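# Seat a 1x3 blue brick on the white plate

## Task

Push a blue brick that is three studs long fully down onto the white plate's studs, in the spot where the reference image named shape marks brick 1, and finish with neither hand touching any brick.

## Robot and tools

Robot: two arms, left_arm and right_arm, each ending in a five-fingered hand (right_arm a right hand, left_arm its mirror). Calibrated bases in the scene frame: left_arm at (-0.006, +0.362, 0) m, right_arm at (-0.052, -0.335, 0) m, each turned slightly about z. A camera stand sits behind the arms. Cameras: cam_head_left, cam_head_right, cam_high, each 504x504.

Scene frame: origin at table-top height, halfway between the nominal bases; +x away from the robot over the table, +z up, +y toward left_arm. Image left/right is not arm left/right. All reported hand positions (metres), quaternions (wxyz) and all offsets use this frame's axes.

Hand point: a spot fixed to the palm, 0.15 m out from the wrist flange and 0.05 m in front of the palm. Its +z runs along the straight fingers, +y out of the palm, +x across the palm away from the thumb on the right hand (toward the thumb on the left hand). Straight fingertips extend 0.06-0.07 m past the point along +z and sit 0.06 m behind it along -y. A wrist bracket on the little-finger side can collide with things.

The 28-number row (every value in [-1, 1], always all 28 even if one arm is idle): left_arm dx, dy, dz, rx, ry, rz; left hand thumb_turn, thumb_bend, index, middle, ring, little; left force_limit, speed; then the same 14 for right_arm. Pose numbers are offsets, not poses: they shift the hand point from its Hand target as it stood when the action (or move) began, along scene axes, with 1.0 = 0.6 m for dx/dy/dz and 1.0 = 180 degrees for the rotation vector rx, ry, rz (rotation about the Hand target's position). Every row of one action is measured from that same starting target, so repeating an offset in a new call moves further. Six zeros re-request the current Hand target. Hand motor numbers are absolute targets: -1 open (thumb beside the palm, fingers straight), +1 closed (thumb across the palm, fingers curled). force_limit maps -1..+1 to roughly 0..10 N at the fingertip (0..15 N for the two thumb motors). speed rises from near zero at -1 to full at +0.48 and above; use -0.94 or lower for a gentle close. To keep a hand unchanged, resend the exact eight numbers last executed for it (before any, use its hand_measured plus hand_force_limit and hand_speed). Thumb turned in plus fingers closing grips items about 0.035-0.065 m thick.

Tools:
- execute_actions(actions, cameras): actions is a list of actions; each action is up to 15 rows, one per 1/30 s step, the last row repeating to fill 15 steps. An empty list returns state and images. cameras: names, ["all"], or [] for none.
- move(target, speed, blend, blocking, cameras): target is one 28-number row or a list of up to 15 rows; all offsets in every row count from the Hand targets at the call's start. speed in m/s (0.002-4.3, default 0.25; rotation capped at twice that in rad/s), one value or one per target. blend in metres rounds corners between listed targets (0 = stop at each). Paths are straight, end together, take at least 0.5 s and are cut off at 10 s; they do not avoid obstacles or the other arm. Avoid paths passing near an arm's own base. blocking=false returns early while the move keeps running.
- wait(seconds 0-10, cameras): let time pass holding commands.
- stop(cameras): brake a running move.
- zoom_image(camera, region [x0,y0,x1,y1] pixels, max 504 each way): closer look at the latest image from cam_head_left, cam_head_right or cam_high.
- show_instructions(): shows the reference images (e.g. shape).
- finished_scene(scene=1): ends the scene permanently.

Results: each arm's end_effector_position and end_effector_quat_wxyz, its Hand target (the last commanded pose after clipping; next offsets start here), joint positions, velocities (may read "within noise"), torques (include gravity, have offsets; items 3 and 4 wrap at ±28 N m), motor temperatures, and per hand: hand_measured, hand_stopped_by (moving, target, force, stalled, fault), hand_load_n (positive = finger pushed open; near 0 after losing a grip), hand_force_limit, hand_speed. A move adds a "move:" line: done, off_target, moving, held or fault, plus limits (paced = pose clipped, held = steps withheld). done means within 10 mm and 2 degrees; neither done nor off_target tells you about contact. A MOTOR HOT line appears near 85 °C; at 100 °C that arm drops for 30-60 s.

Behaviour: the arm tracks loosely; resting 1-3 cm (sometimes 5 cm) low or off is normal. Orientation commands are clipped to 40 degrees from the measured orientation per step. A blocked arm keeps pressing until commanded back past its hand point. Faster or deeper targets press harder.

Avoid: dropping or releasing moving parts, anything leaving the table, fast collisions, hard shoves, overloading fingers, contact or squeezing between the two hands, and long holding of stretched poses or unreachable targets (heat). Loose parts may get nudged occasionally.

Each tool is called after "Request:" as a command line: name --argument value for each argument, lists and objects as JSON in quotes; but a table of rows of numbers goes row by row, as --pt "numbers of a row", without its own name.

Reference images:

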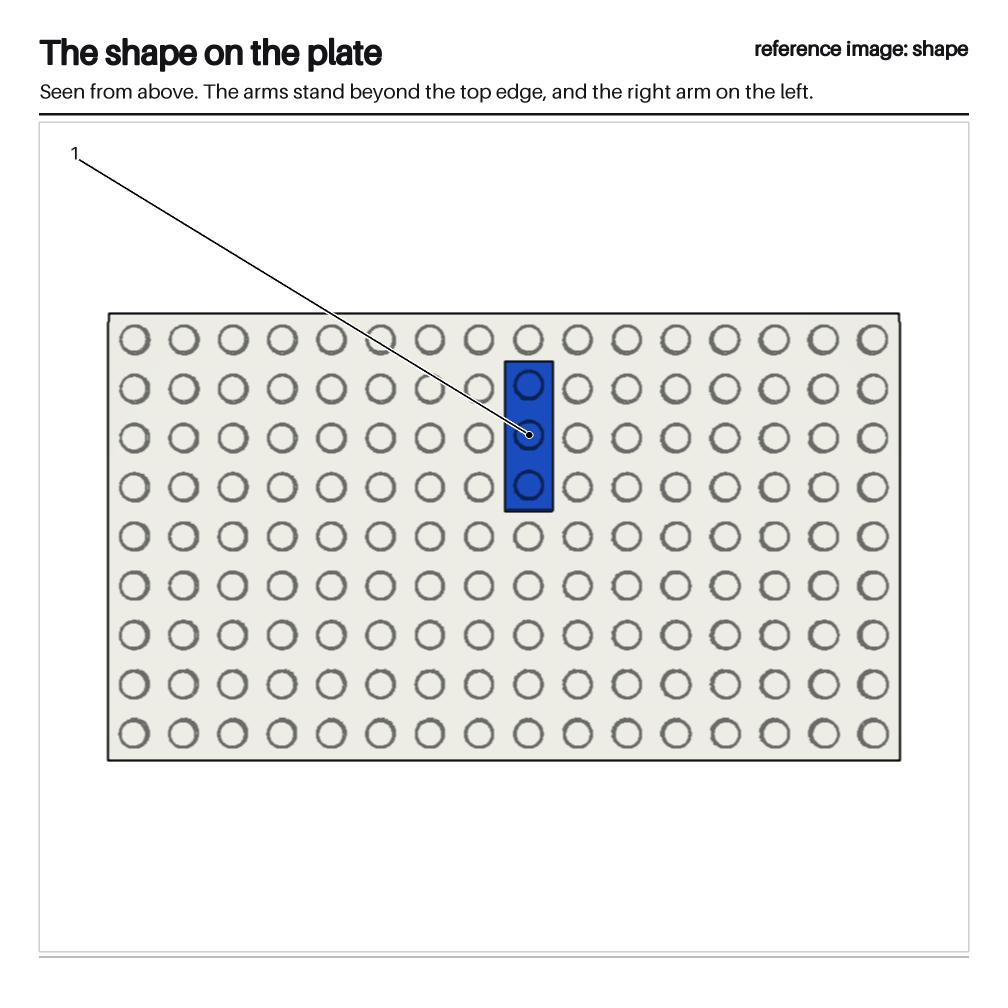

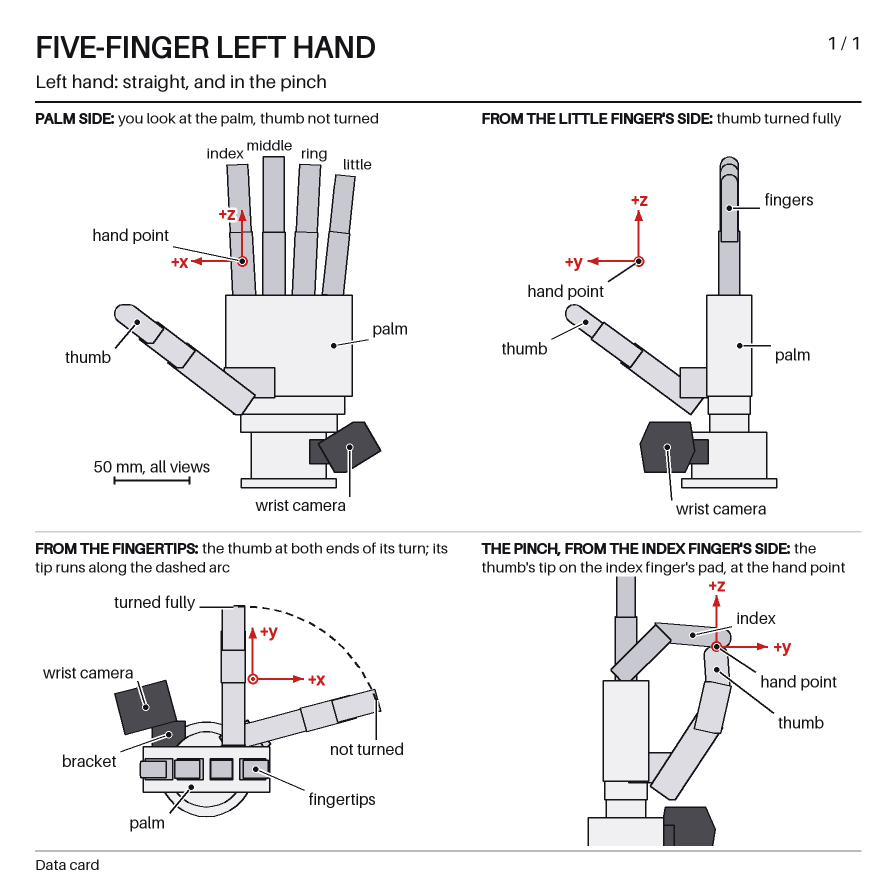

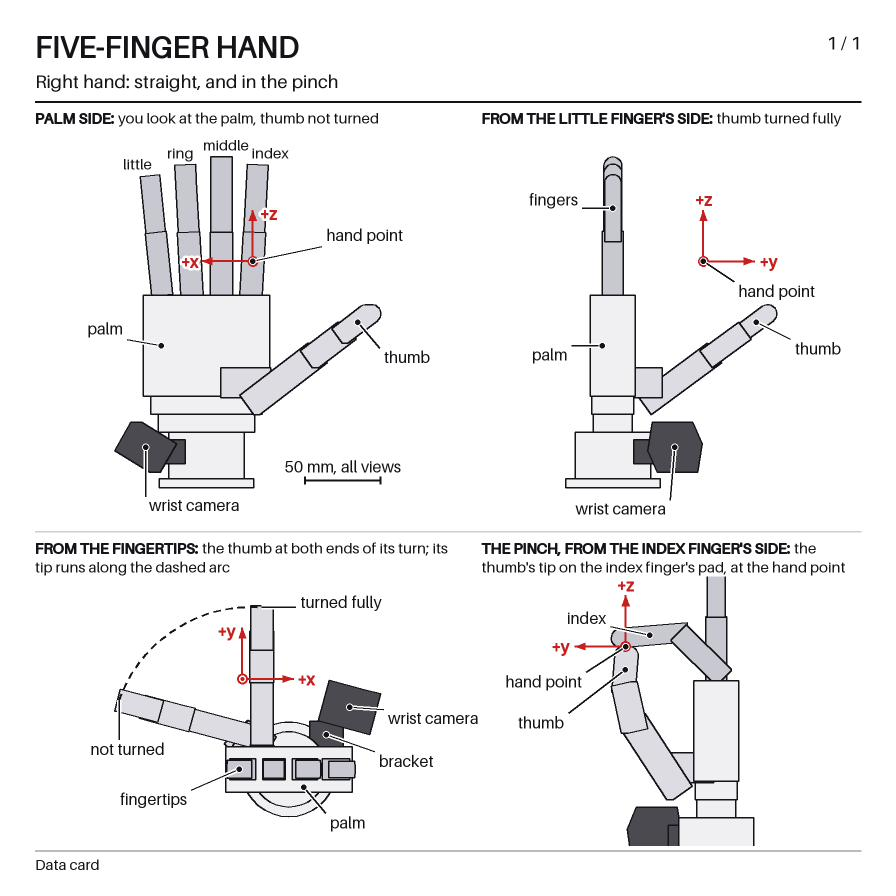

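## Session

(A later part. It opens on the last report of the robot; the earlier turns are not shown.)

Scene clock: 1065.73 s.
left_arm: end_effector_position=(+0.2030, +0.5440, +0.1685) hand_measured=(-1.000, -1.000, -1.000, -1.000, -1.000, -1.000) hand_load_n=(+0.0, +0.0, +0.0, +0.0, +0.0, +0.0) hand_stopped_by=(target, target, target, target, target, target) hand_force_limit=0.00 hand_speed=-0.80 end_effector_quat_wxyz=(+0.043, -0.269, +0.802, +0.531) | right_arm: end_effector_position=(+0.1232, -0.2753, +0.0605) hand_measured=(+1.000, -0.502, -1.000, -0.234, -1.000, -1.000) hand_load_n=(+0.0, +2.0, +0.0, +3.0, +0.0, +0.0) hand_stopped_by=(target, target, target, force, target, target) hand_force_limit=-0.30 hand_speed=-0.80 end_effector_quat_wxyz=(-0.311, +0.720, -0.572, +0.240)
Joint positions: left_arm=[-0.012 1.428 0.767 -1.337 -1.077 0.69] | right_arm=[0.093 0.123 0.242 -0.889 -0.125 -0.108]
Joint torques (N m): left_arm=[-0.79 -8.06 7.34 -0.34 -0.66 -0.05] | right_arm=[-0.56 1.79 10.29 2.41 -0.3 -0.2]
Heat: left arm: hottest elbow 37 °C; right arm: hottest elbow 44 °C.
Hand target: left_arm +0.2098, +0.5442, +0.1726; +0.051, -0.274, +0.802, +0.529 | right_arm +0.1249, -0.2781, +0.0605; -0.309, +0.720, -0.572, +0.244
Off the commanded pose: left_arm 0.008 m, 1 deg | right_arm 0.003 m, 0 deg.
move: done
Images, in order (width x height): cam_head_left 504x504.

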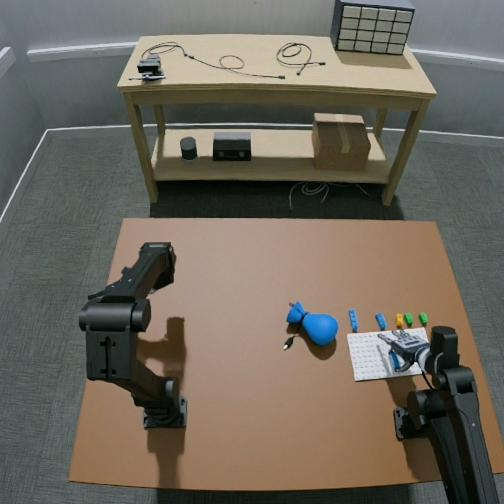

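Request:
move --target '[0,0,0,0,0,0,-1,-1,-1,-1,-1,-1,0.0,-0.8,-0.0107,0.0153,0.0,0,0,0.0,1,-0.5,-1,-0.05,-1,-1,-0.3,-0.8]' --speed 0.06 --cameras '["cam_head_left"]'

Request:
zoom_image --camera "cam_head_left" --region '[376, 346, 412, 382]'

Scene clock: 1076.20 s.
left_arm: end_effector_position=(+0.2030, +0.5440, +0.1685) hand_measured=(-1.000, -1.000, -1.000, -1.000, -1.000, -1.000) hand_load_n=(+0.0, +0.0, +0.5, +0.5, +0.0, +0.0) hand_stopped_by=(target, target, target, target, target, target) hand_force_limit=0.00 hand_speed=-0.80 end_effector_quat_wxyz=(+0.043, -0.269, +0.802, +0.531) | right_arm: end_effector_position=(+0.1208, -0.2716, +0.0614) hand_measured=(+1.000, -0.502, -1.000, -0.234, -1.000, -1.000) hand_load_n=(+0.0, +2.0, -0.5, +3.0, +0.0, +0.0) hand_stopped_by=(target, target, target, force, target, target) hand_force_limit=-0.30 hand_speed=-0.80 end_effector_quat_wxyz=(-0.307, +0.719, -0.571, +0.248)
Joint positions: left_arm=[-0.012 1.428 0.767 -1.337 -1.077 0.69] | right_arm=[0.177 0.098 0.242 -0.904 -0.05 -0.056]
Joint torques (N m): left_arm=[-0.79 -8.06 7.34 -0.34 -0.66 -0.05] | right_arm=[2.49 1.14 9.92 1.84 -0.01 0.02]
Heat: left arm: hottest elbow 37 °C; right arm: hottest elbow 43 °C.
Hand target: left_arm +0.2098, +0.5442, +0.1726; +0.051, -0.274, +0.802, +0.529 | right_arm +0.1185, -0.2689, +0.0605; -0.309, +0.720, -0.572, +0.244
Off the commanded pose: left_arm 0.008 m, 1 deg | right_arm 0.004 m, 0 deg.
move: done
Images, in order (width x height): cam_head_left 504x504.

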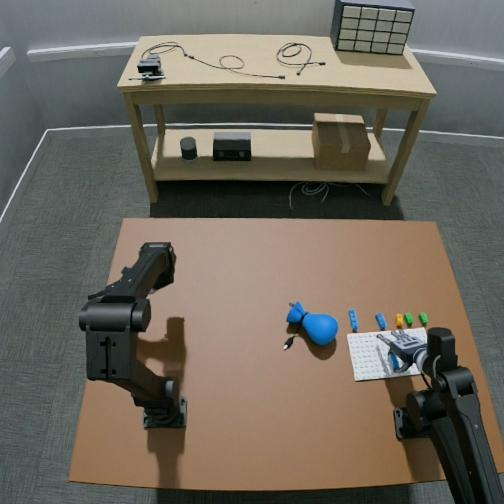

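Scaled by 14.000.

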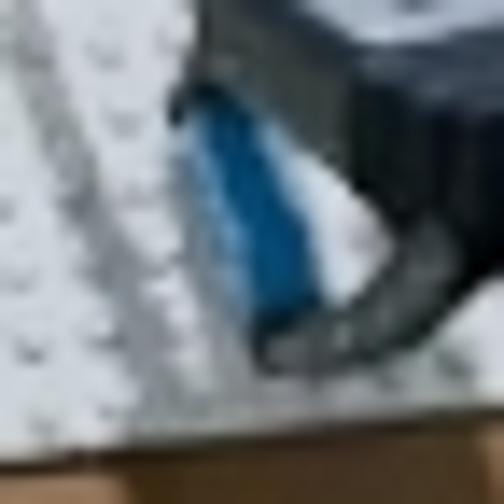

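Request:
move --target '[0,0,0,0,0,0,-1,-1,-1,-1,-1,-1,0.0,-0.8,0.0033,-0.006,-0.0175,0,0,0.0,1,-0.5,-1,-0.05,-1,-1,-0.3,-0.8]' --speed 0.05 --cameras '["cam_head_left", "cam_high", "cam_head_right"]'

Request:
zoom_image --camera "cam_head_left" --region '[376, 346, 412, 382]'

Request:
zoom_image --camera "cam_high" --region '[190, 155, 226, 191]'

Request:
zoom_image --camera "cam_head_right" --region '[385, 360, 425, 400]'

Scene clock: 1084.20 s.
left_arm: end_effector_position=(+0.2030, +0.5440, +0.1685) hand_measured=(-1.000, -1.000, -1.000, -1.000, -1.000, -1.000) hand_load_n=(+0.0, +0.0, +0.0, +0.0, +0.0, +0.0) hand_stopped_by=(target, target, target, target, target, target) hand_force_limit=0.00 hand_speed=-0.80 end_effector_quat_wxyz=(+0.043, -0.269, +0.802, +0.531) | right_arm: end_effector_position=(+0.1187, -0.2700, +0.0541) hand_measured=(+1.000, -0.502, -1.000, -0.234, -1.000, -1.000) hand_load_n=(+0.0, +2.0, +0.0, +2.5, +0.0, +0.0) hand_stopped_by=(target, target, target, force, target, target) hand_force_limit=-0.30 hand_speed=-0.80 end_effector_quat_wxyz=(-0.310, +0.720, -0.572, +0.240)
Joint positions: left_arm=[-0.012 1.428 0.767 -1.337 -1.077 0.69] | right_arm=[0.163 0.093 0.224 -0.899 -0.075 -0.059]
Joint torques (N m): left_arm=[-0.79 -8 7.34 -0.34 -0.66 -0.05] | right_arm=[-0.44 1.61 9.25 2.74 -0.26 -0.22]
Heat: left arm: hottest elbow 37 °C; right arm: hottest elbow 43 °C.
Hand target: left_arm +0.2098, +0.5442, +0.1726; +0.051, -0.274, +0.802, +0.529 | right_arm +0.1205, -0.2725, +0.0501; -0.309, +0.720, -0.572, +0.244
Off the commanded pose: left_arm 0.008 m, 1 deg | right_arm 0.005 m, 1 deg.
move: done

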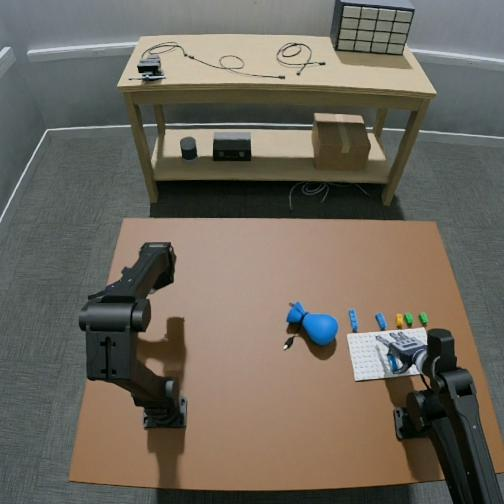

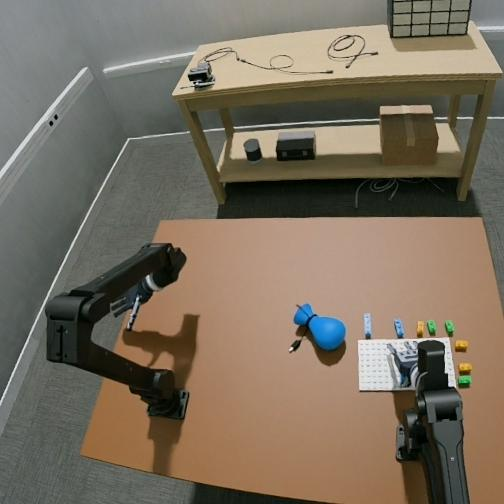

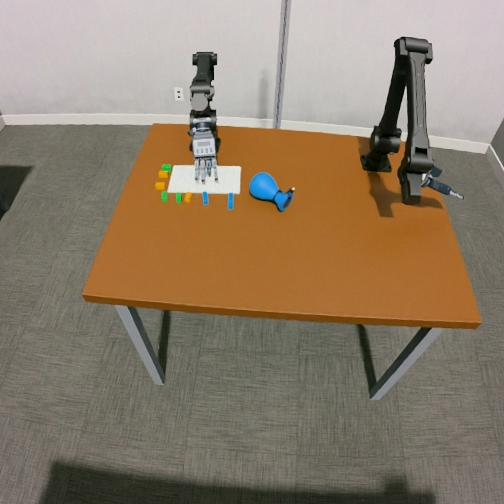

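Scaled by 14.000.

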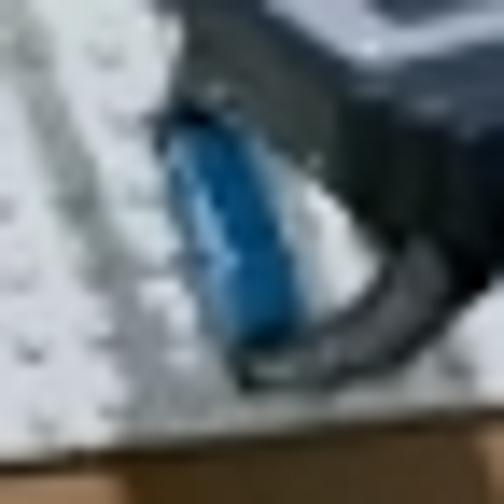

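Scaled by 14.000.

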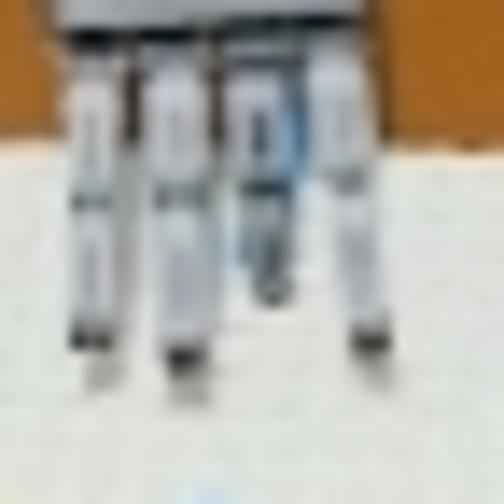

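Scaled by 12.600.

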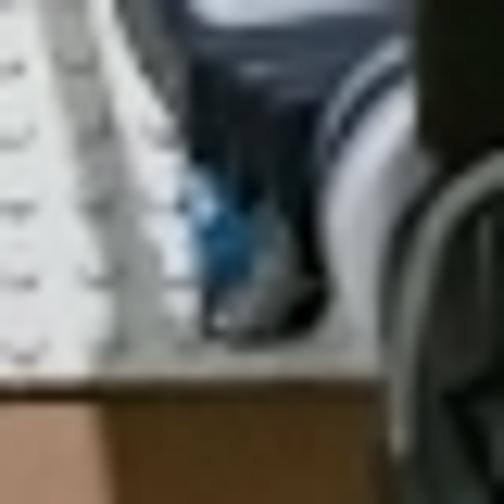

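Request:
move --pt "0 0 0 0 0 0 -1 -1 -1 -1 -1 -1 0.0 -0.8 0.0025 -0.0075 0.01 0 0 0.0 1 -0.5 -1 -0.05 -1 -1 -0.3 -0.8" --pt "0 0 0 0 0 0 -1 -1 -1 -1 -1 -1 0.0 -0.8 0.0025 -0.0065 -0.006 0 0 0.0 1 -0.5 -1 -0.05 -1 -1 -0.3 -0.8" --speed 0.05 --cameras '["cam_head_left", "cam_high", "cam_head_right"]'

Request:
zoom_image --camera "cam_head_left" --region '[376, 346, 412, 382]'

Request:
zoom_image --camera "cam_high" --region '[190, 155, 226, 191]'

Request:
zoom_image --camera "cam_head_right" --region '[385, 360, 425, 400]'

Scene clock: 1096.43 s.
left_arm: end_effector_position=(+0.2030, +0.5440, +0.1685) hand_measured=(-1.000, -1.000, -1.000, -1.000, -1.000, -1.000) hand_load_n=(+0.0, +0.0, +0.0, +0.5, +0.0, +0.0) hand_stopped_by=(target, target, target, target, target, target) hand_force_limit=0.00 hand_speed=-0.80 end_effector_quat_wxyz=(+0.043, -0.269, +0.802, +0.531) | right_arm: end_effector_position=(+0.1198, -0.2726, +0.0534) hand_measured=(+1.000, -0.502, -1.000, -0.234, -1.000, -1.000) hand_load_n=(+0.0, +3.0, -0.5, +1.0, +0.0, +0.0) hand_stopped_by=(target, target, target, force, target, target) hand_force_limit=-0.30 hand_speed=-0.80 end_effector_quat_wxyz=(-0.314, +0.719, -0.572, +0.239)
Joint positions: left_arm=[-0.012 1.428 0.767 -1.337 -1.077 0.69] | right_arm=[0.112 0.093 0.22 -0.894 -0.117 -0.09]
Joint torques (N m): left_arm=[-0.79 -8 7.34 -0.34 -0.66 -0.05] | right_arm=[-0.26 1.14 8.95 2.81 0.02 -0.27]
Heat: left arm: hottest elbow 37 °C; right arm: hottest elbow 42 °C.
Hand target: left_arm +0.2098, +0.5442, +0.1726; +0.051, -0.274, +0.802, +0.529 | right_arm +0.1220, -0.2764, +0.0464; -0.309, +0.720, -0.572, +0.244
Off the commanded pose: left_arm 0.008 m, 1 deg | right_arm 0.008 m, 1 deg.
move: done

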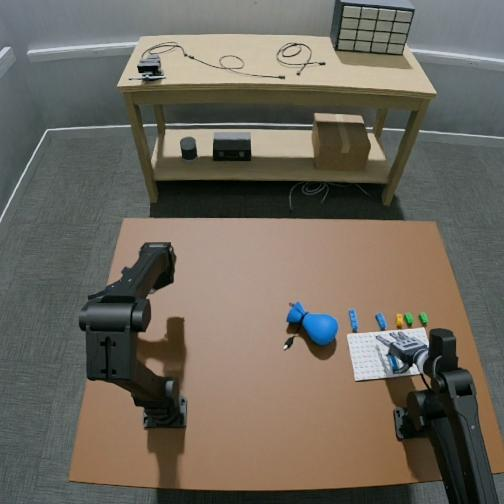

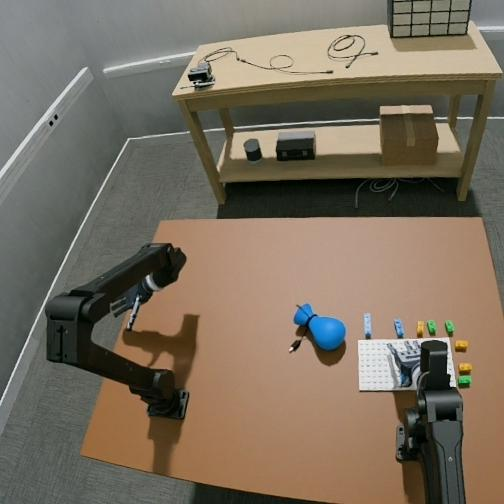

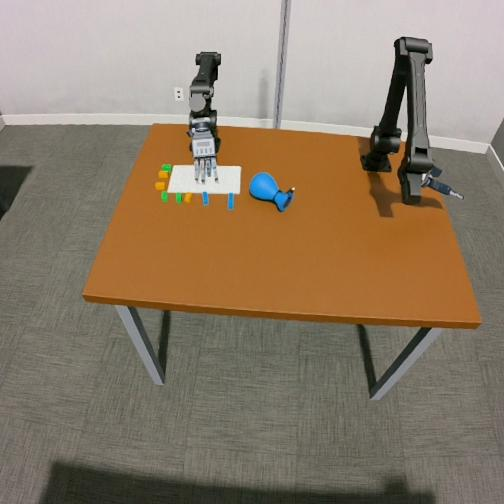

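Scaled by 14.000.

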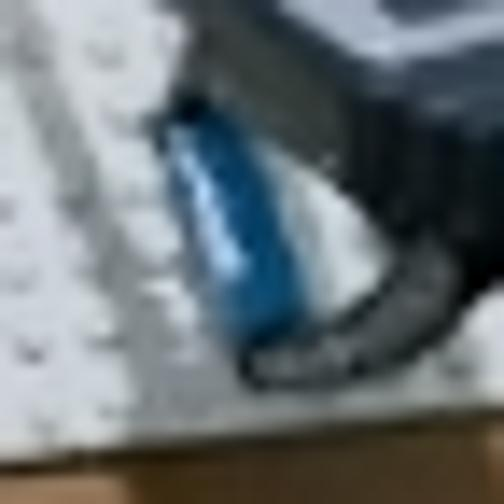

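Scaled by 14.000.

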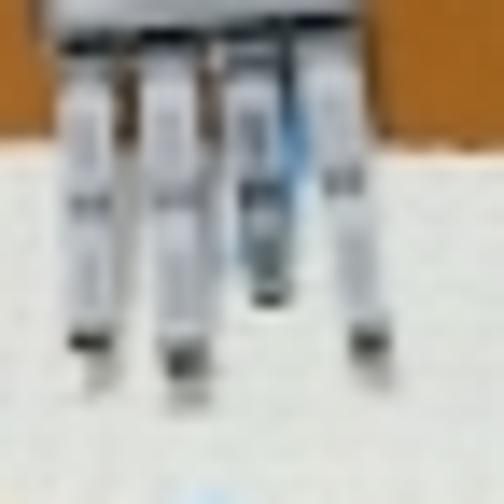

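Scaled by 12.600.

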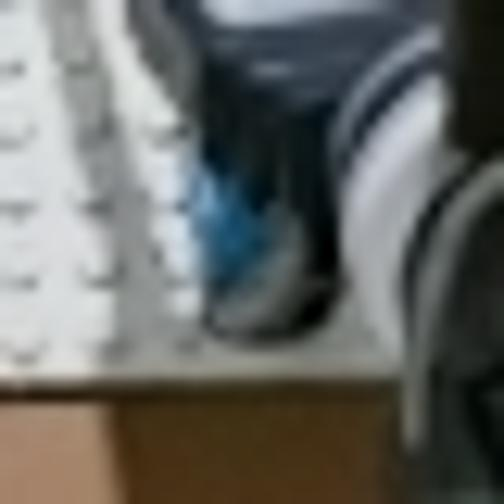

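Request:
move --target '[0,0,0,0,0,0,-1,-1,-1,-1,-1,-1,0.0,-0.8,0.0,0.0,0.0,0,0,0.0,1,-0.7,-1,-0.6,-1,-1,-0.3,-0.8]' --speed 0.05 --cameras '["cam_head_left", "cam_high", "cam_head_right"]'

Request:
zoom_image --camera "cam_head_left" --region '[376, 346, 412, 382]'

Request:
zoom_image --camera "cam_high" --region '[190, 155, 226, 191]'

Request:
zoom_image --camera "cam_head_right" --region '[385, 360, 425, 400]'

Scene clock: 1110.57 s.
left_arm: end_effector_position=(+0.2030, +0.5440, +0.1685) hand_measured=(-1.000, -1.000, -1.000, -1.000, -1.000, -1.000) hand_load_n=(+0.0, +0.0, +0.0, +0.0, +0.0, +0.0) hand_stopped_by=(target, target, target, target, target, target) hand_force_limit=0.00 hand_speed=-0.80 end_effector_quat_wxyz=(+0.043, -0.269, +0.802, +0.531) | right_arm: end_effector_position=(+0.1193, -0.2723, +0.0531) hand_measured=(+1.000, -0.700, -1.000, -0.272, -1.000, -1.000) hand_load_n=(+0.0, +0.0, +0.0, -13.0, +0.0, +0.0) hand_stopped_by=(target, target, target, stalled, target, target) hand_force_limit=-0.30 hand_speed=-0.80 end_effector_quat_wxyz=(-0.314, +0.719, -0.572, +0.237)
Joint positions: left_arm=[-0.012 1.428 0.767 -1.337 -1.077 0.69] | right_arm=[0.112 0.093 0.22 -0.896 -0.119 -0.09]
Joint torques (N m): left_arm=[-0.79 -8.06 7.34 -0.32 -0.66 -0.05] | right_arm=[-0.32 2.02 8.83 3.08 0.11 -0.28]
Heat: left arm: hottest elbow 37 °C; right arm: hottest elbow 41 °C.
Hand target: left_arm +0.2098, +0.5442, +0.1726; +0.051, -0.274, +0.802, +0.529 | right_arm +0.1220, -0.2764, +0.0464; -0.309, +0.720, -0.572, +0.244
Off the commanded pose: left_arm 0.008 m, 1 deg | right_arm 0.008 m, 1 deg.
move: done

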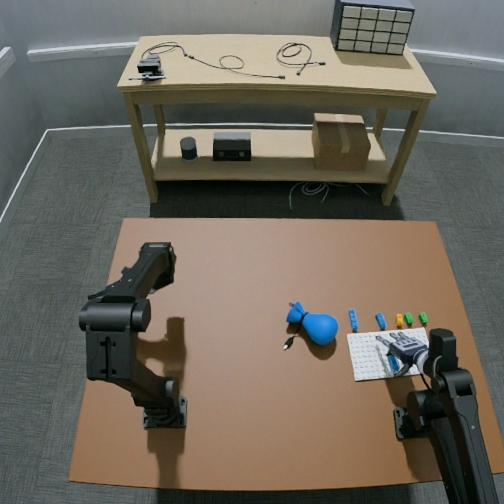

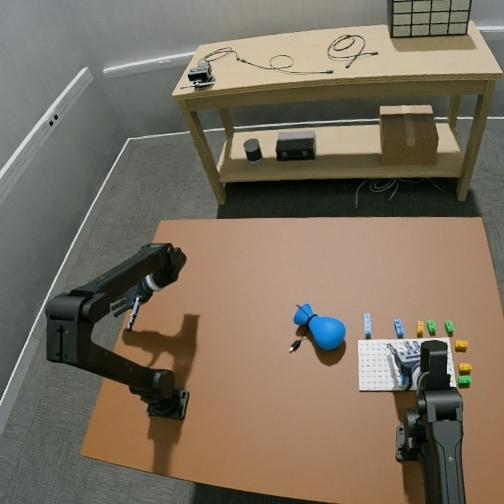

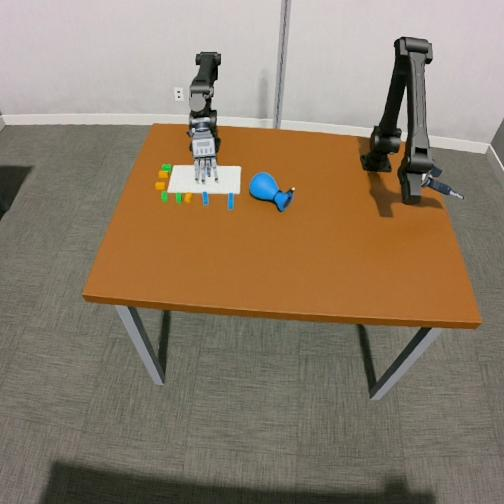

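Scaled by 14.000.

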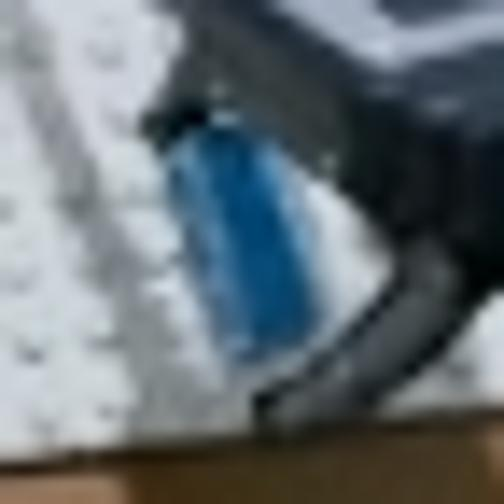

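Scaled by 14.000.

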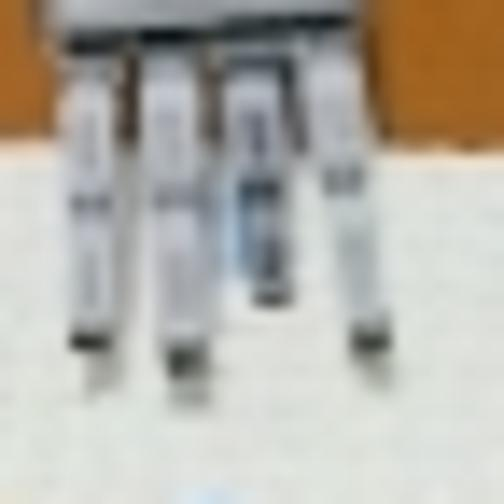

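Scaled by 12.600.

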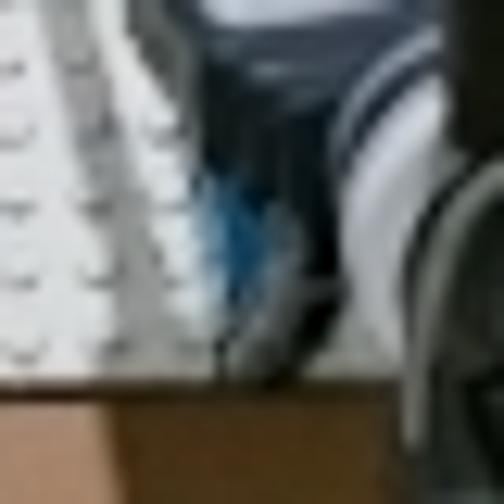

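Request:
move --pt "0 0 0 0 0 0 -1 -1 -1 -1 -1 -1 0.0 -0.8 0.0 0.0 0.0 0 0 0.0 1 -0.8 -1 -0.245 -1 -1 0.2 -0.8" --pt "0 0 0 0 0 0 -1 -1 -1 -1 -1 -1 0.0 -0.8 0.0 0.0 0.05 0 0 0.0 1 -0.8 -1 -0.245 -1 -1 0.2 -0.8" --speed 0.05 --cameras '["cam_head_left"]'

Request:
zoom_image --camera "cam_head_left" --region '[376, 346, 412, 382]'

Scene clock: 1122.20 s.
left_arm: end_effector_position=(+0.2030, +0.5440, +0.1685) hand_measured=(-1.000, -1.000, -1.000, -1.000, -1.000, -1.000) hand_load_n=(+0.0, +0.0, +0.0, +0.0, +0.0, +0.0) hand_stopped_by=(target, target, target, target, target, target) hand_force_limit=0.00 hand_speed=-0.80 end_effector_quat_wxyz=(+0.043, -0.269, +0.802, +0.531) | right_arm: end_effector_position=(+0.1185, -0.2729, +0.0546) hand_measured=(+1.000, -0.800, -1.000, -0.246, -1.000, -1.000) hand_load_n=(+0.0, +0.0, +0.0, +1.0, +0.0, +0.0) hand_stopped_by=(target, target, target, target, target, target) hand_force_limit=0.20 hand_speed=-0.80 end_effector_quat_wxyz=(-0.308, +0.721, -0.575, +0.234)
Joint positions: left_arm=[-0.012 1.428 0.767 -1.337 -1.077 0.69] | right_arm=[0.112 0.111 0.23 -0.902 -0.116 -0.09]
Joint torques (N m): left_arm=[-0.79 -8.06 7.32 -0.32 -0.66 -0.05] | right_arm=[-0.03 2.61 14.8 1.33 0.17 -0.23]
Heat: left arm: hottest elbow 37 °C; right arm: hottest elbow 41 °C.
Hand target: left_arm +0.2098, +0.5442, +0.1726; +0.051, -0.274, +0.802, +0.529 | right_arm +0.1220, -0.2765, +0.0764; -0.309, +0.720, -0.572, +0.244
Off the commanded pose: left_arm 0.008 m, 1 deg | right_arm 0.022 m, 1 deg.
move: off_target (right_arm)
Images, in order (width x height): cam_head_left 504x504.

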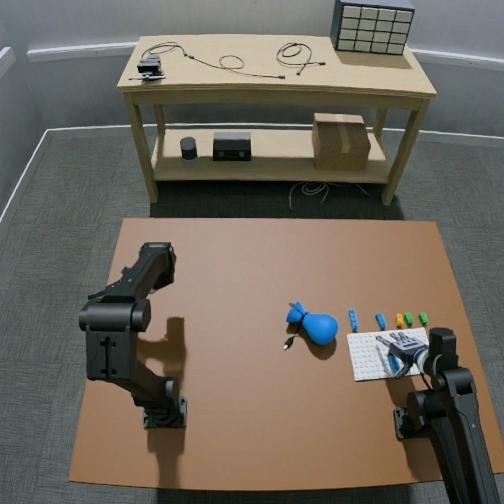

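Scaled by 14.000.

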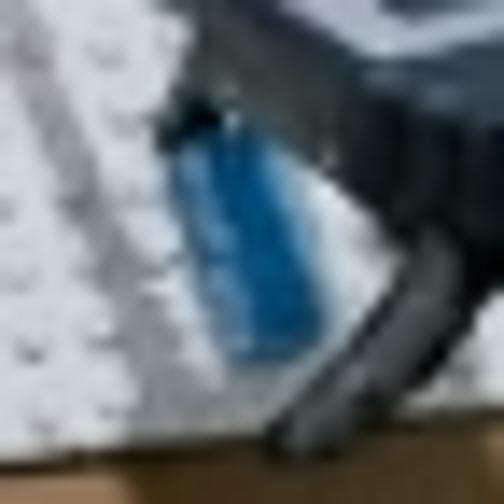

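Request:
move --pt "0 0 0 0 0 0 -1 -1 -1 -1 -1 -1 0.0 -0.8 0.0 0.0 0.05 0 0 0.0 1 -0.8 -1 -0.245 -1 -1 0.2 -0.5" --pt "0 0 0 0 0 0 -1 -1 -1 -1 -1 -1 0.0 -0.8 0.0 0.0 0.12 0 0 0.0 1 -0.8 -1 -0.7 -1 -1 0.2 -0.5" --speed 0.08 --cameras '["cam_head_left", "cam_high", "cam_head_right"]'

Request:
zoom_image --camera "cam_head_left" --region '[376, 346, 412, 382]'

Request:
zoom_image --camera "cam_high" --region '[190, 155, 226, 191]'

Scene clock: 1130.00 s.
left_arm: end_effector_position=(+0.2030, +0.5440, +0.1685) hand_measured=(-1.000, -1.000, -1.000, -1.000, -1.000, -1.000) hand_load_n=(+0.0, +0.0, +0.0, -0.5, +0.0, +0.0) hand_stopped_by=(target, target, target, target, target, target) hand_force_limit=0.00 hand_speed=-0.80 end_effector_quat_wxyz=(+0.043, -0.269, +0.802, +0.531) | right_arm: end_effector_position=(+0.1148, -0.2752, +0.1172) hand_measured=(+1.000, -0.800, -1.000, -0.700, -1.000, -1.000) hand_load_n=(+0.0, +0.0, +0.0, +0.0, +0.0, +0.0) hand_stopped_by=(target, target, target, target, target, target) hand_force_limit=0.20 hand_speed=-0.50 end_effector_quat_wxyz=(-0.295, +0.724, -0.581, +0.227)
Joint positions: left_arm=[-0.012 1.428 0.767 -1.337 -1.077 0.69] | right_arm=[0.112 0.189 0.411 -1.036 -0.106 -0.09]
Joint torques (N m): left_arm=[-0.79 -8.06 7.34 -0.34 -0.66 -0.05] | right_arm=[-0.03 2.14 15.83 1.78 -0.26 -0.2]
Heat: left arm: hottest elbow 37 °C; right arm: hottest elbow 42 °C.
Hand target: left_arm +0.2098, +0.5442, +0.1726; +0.051, -0.274, +0.802, +0.529 | right_arm +0.1220, -0.2764, +0.1485; -0.309, +0.720, -0.572, +0.244
Off the commanded pose: left_arm 0.008 m, 1 deg | right_arm 0.032 m, 3 deg.
move: off_target (right_arm); target 2's new numbers were sent with right_arm's hand 0.032 m and 3 deg from that target

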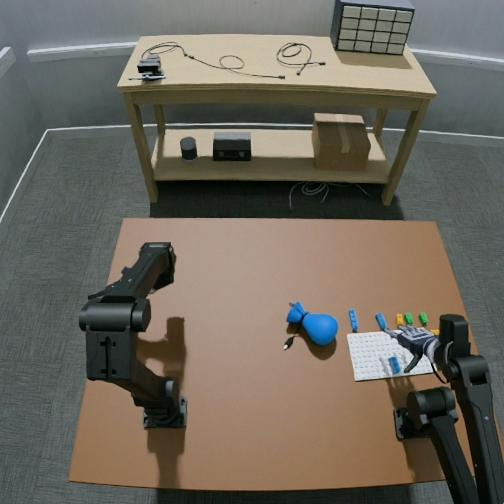

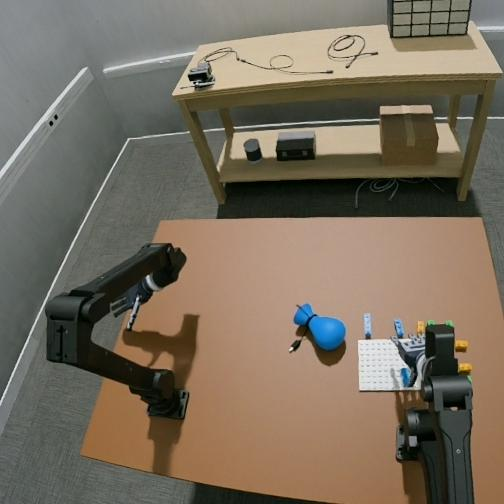

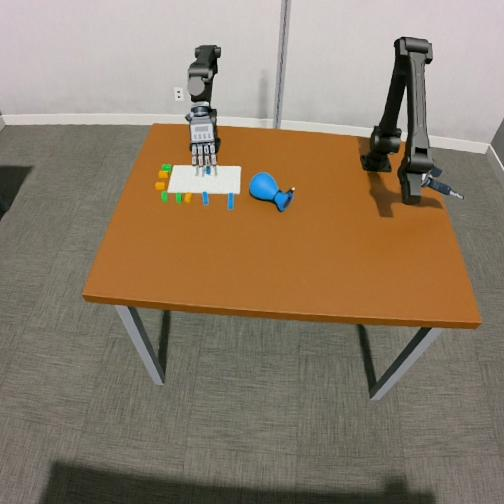

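Scaled by 14.000.

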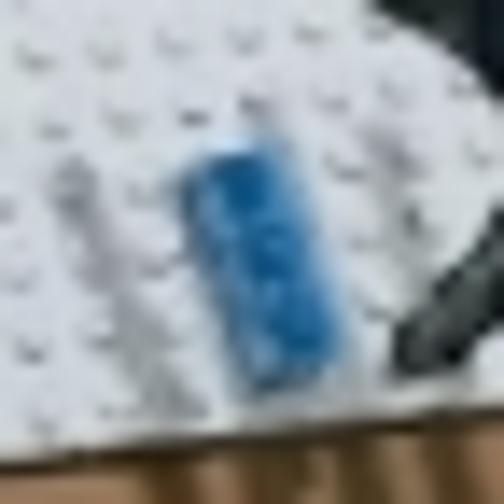

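Scaled by 14.000.

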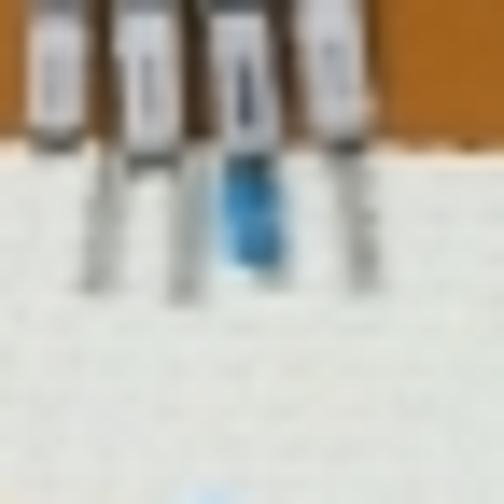

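Request:
zoom_image --camera "cam_head_left" --region '[380, 350, 404, 380]'

Request:
zoom_image --camera "cam_head_right" --region '[392, 360, 422, 394]'

Request:
zoom_image --camera "cam_high" --region '[195, 155, 221, 185]'

Scaled by 16.800.

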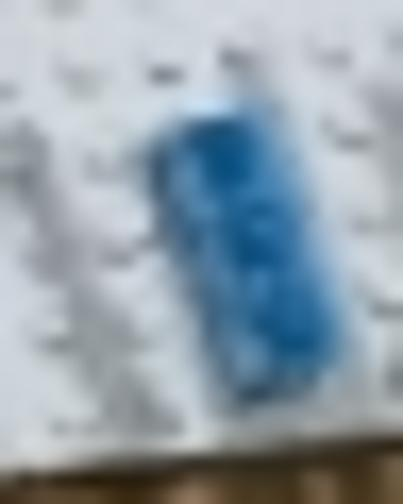

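Scaled by 14.824.

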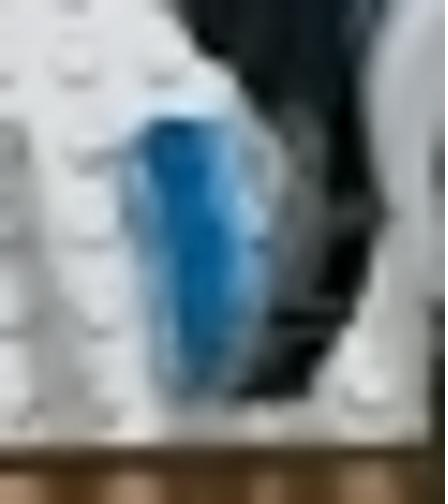

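Scaled by 16.800.

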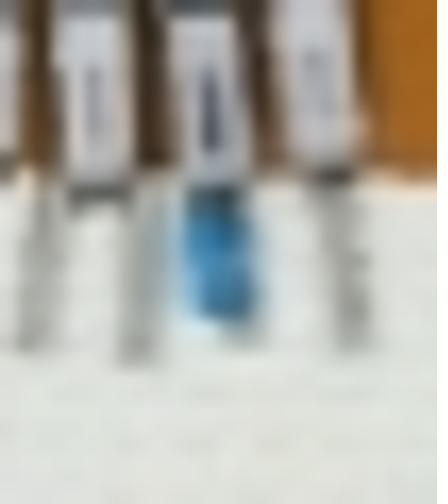

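Request:
move --target '[0,0,0,0,0,0,-1,-1,-1,-1,-1,-1,0.0,-0.8,0.0383,0.0207,-0.1058,0.0041,-0.0173,0.01,1,-1,-1,-0.2,-1,-1,-0.2,-0.5]' --speed 0.1 --cameras '["cam_head_left", "cam_high", "cam_head_right"]'

Request:
zoom_image --camera "cam_head_left" --region '[376, 340, 416, 380]'

Request:
zoom_image --camera "cam_high" --region '[190, 150, 226, 186]'

Request:
zoom_image --camera "cam_head_right" --region '[385, 350, 425, 390]'

Scene clock: 1207.83 s.
left_arm: end_effector_position=(+0.2030, +0.5440, +0.1685) hand_measured=(-1.000, -1.000, -1.000, -1.000, -1.000, -1.000) hand_load_n=(-0.5, +0.0, +0.0, +0.0, +0.0, +0.0) hand_stopped_by=(target, target, target, target, target, target) hand_force_limit=0.00 hand_speed=-0.80 end_effector_quat_wxyz=(+0.043, -0.269, +0.802, +0.531) | right_arm: end_effector_position=(+0.1416, -0.2674, +0.0838) hand_measured=(+1.000, -1.000, -1.000, -0.200, -1.000, -1.000) hand_load_n=(+0.0, +0.0, +0.0, +0.0, +0.0, +0.0) hand_stopped_by=(target, target, target, target, target, target) hand_force_limit=-0.20 hand_speed=-0.50 end_effector_quat_wxyz=(-0.328, +0.720, -0.556, +0.255)
Joint positions: left_arm=[-0.012 1.428 0.767 -1.337 -1.077 0.69] | right_arm=[0.145 0.185 0.286 -0.819 -0.1 -0.09]
Joint torques (N m): left_arm=[-0.73 -8.06 7.32 -0.34 -0.66 -0.05] | right_arm=[2.02 1.96 10.32 3.1 -0.11 -0.08]
Motor temperatures (°C): left_arm=[29 30 37 28 29 27] | right_arm=[27 31 47 28 29 27]
Heat: left arm: hottest elbow 37 °C; right arm: hottest elbow 47 °C.
Hand target: left_arm +0.2098, +0.5442, +0.1726; +0.051, -0.274, +0.802, +0.529 | right_arm +0.1449, -0.2640, +0.0849; -0.333, +0.720, -0.553, +0.255
Off the commanded pose: left_arm 0.008 m, 1 deg | right_arm 0.005 m, 1 deg.
move: done

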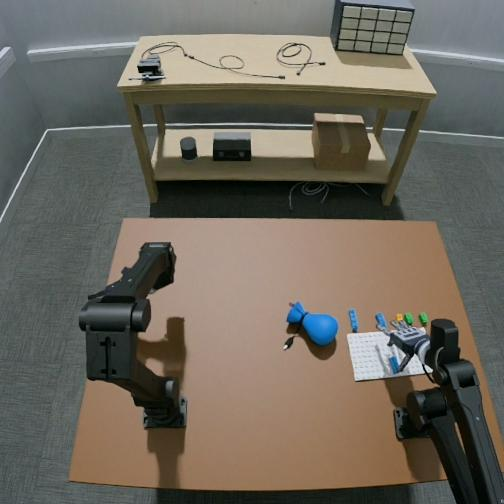

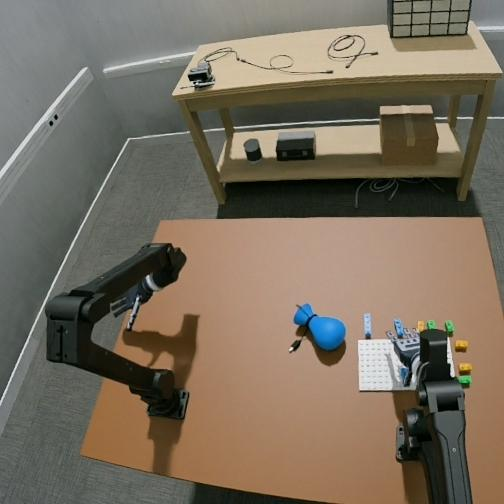

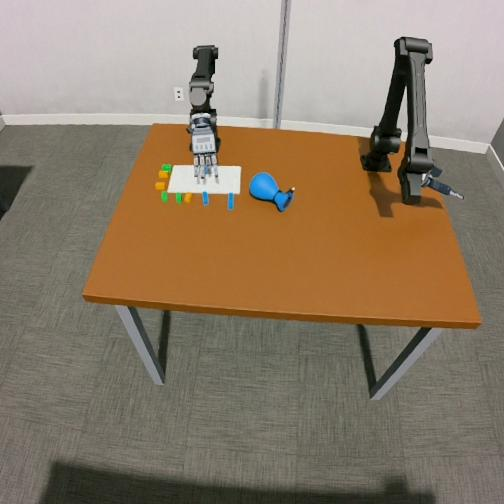

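Scaled by 12.600.

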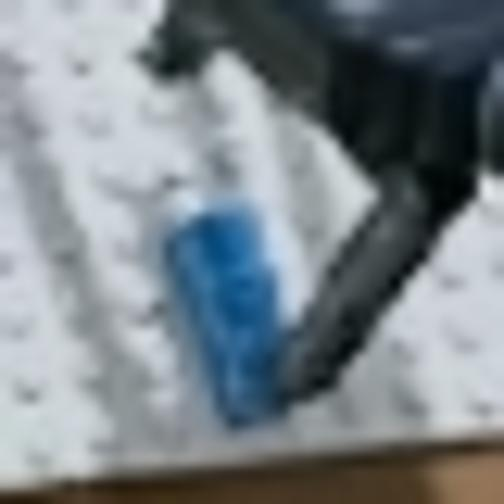

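Scaled by 14.000.

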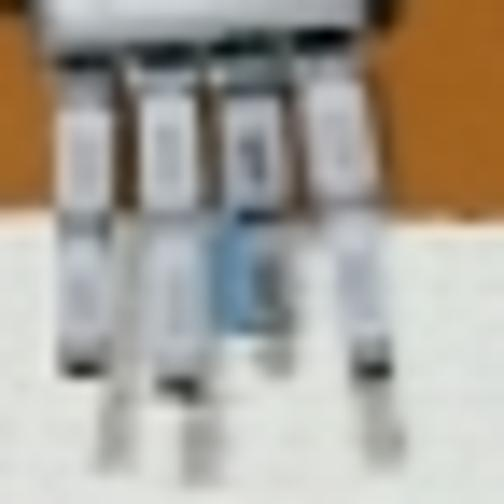

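Scaled by 12.600.

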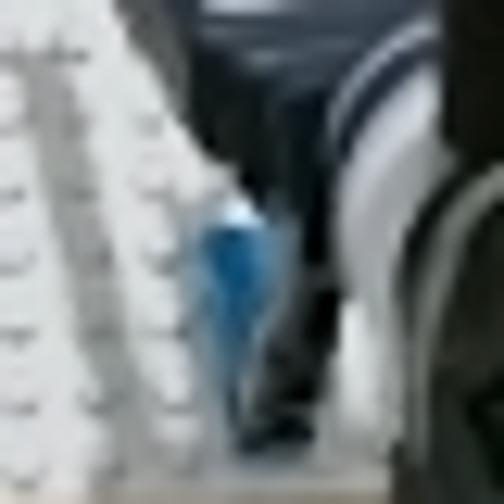

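Request:
move --target '[0,0,0,0,0,0,-1,-1,-1,-1,-1,-1,0.0,-0.8,-0.0257,-0.0175,-0.0265,0,0,-0.0361,1,-1,-1,-0.2,-1,-1,-0.2,-0.5]' --speed 0.08 --cameras '["cam_head_left", "cam_high", "cam_head_right"]'

Request:
zoom_image --camera "cam_head_left" --region '[376, 344, 412, 380]'

Request:
zoom_image --camera "cam_high" --region '[190, 155, 226, 191]'

Request:
zoom_image --camera "cam_head_right" --region '[385, 355, 421, 391]'

Scene clock: 1238.83 s.
left_arm: end_effector_position=(+0.2030, +0.5440, +0.1685) hand_measured=(-1.000, -1.000, -1.000, -1.000, -1.000, -1.000) hand_load_n=(+0.0, +0.0, +0.0, +0.0, +0.0, +0.0) hand_stopped_by=(target, target, target, target, target, target) hand_force_limit=0.00 hand_speed=-0.80 end_effector_quat_wxyz=(+0.043, -0.269, +0.802, +0.531) | right_arm: end_effector_position=(+0.1313, -0.2774, +0.0689) hand_measured=(+1.000, -1.000, -1.000, -0.200, -1.000, -1.000) hand_load_n=(+0.0, +0.0, +0.0, +0.0, +0.0, +0.0) hand_stopped_by=(target, target, target, target, target, target) hand_force_limit=-0.20 hand_speed=-0.50 end_effector_quat_wxyz=(-0.315, +0.687, -0.593, +0.277)
Joint positions: left_arm=[-0.012 1.428 0.767 -1.337 -1.077 0.69] | right_arm=[0.189 0.063 0.238 -0.88 0.02 0.008]
Joint torques (N m): left_arm=[-0.79 -8 7.32 -0.34 -0.66 -0.05] | right_arm=[1.38 1.32 10.39 1.8 0.04 0.01]
Heat: left arm: hottest elbow 37 °C; right arm: hottest elbow 46 °C.
Hand target: left_arm +0.2098, +0.5442, +0.1726; +0.051, -0.274, +0.802, +0.529 | right_arm +0.1295, -0.2745, +0.0691; -0.318, +0.687, -0.593, +0.274
Off the commanded pose: left_arm 0.008 m, 1 deg | right_arm 0.003 m, 1 deg.
move: done

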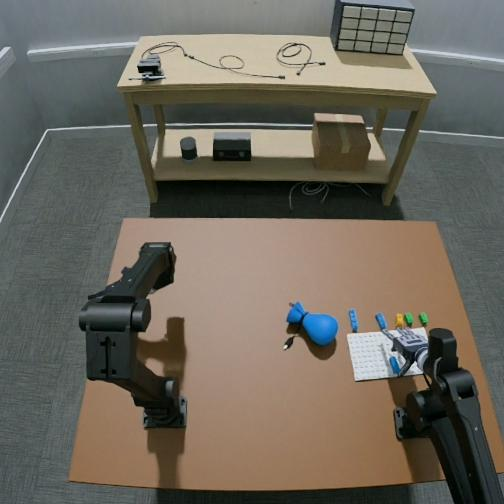

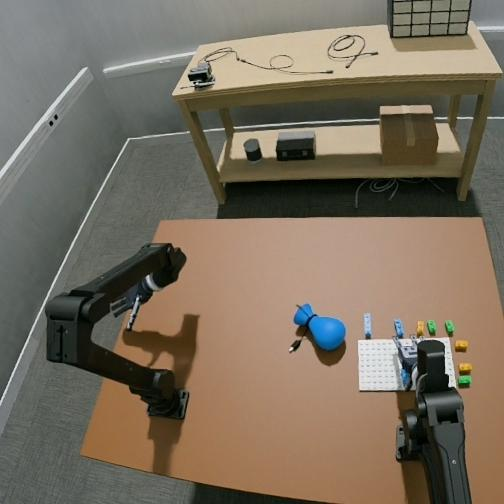

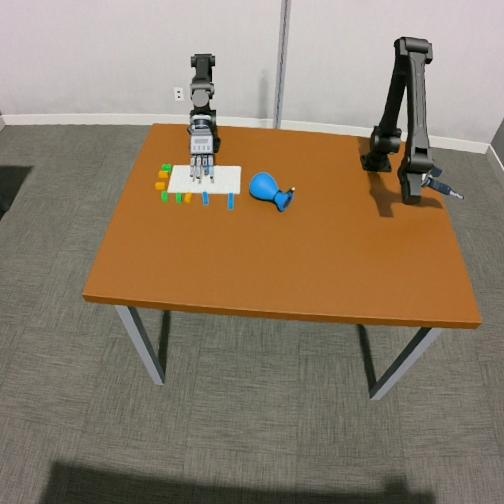

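Scaled by 14.000.

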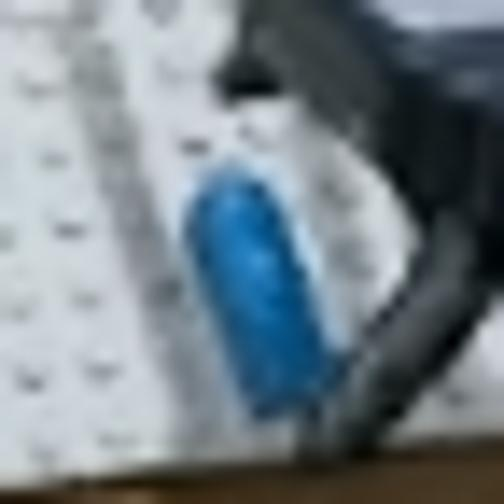

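Scaled by 14.000.

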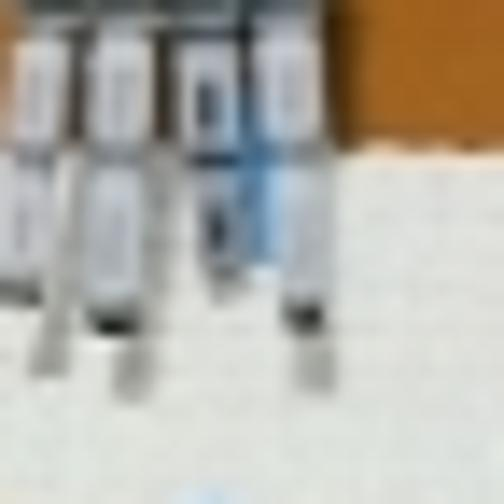

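Scaled by 14.000.

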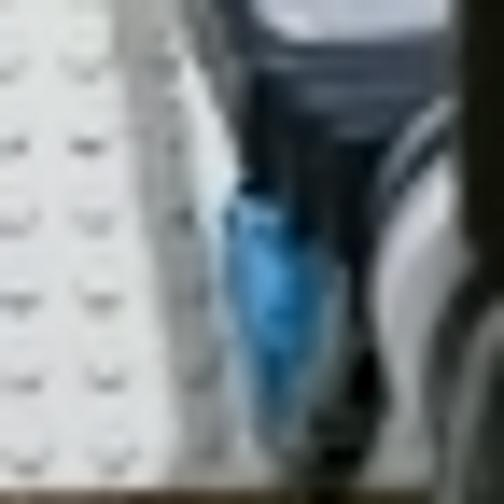

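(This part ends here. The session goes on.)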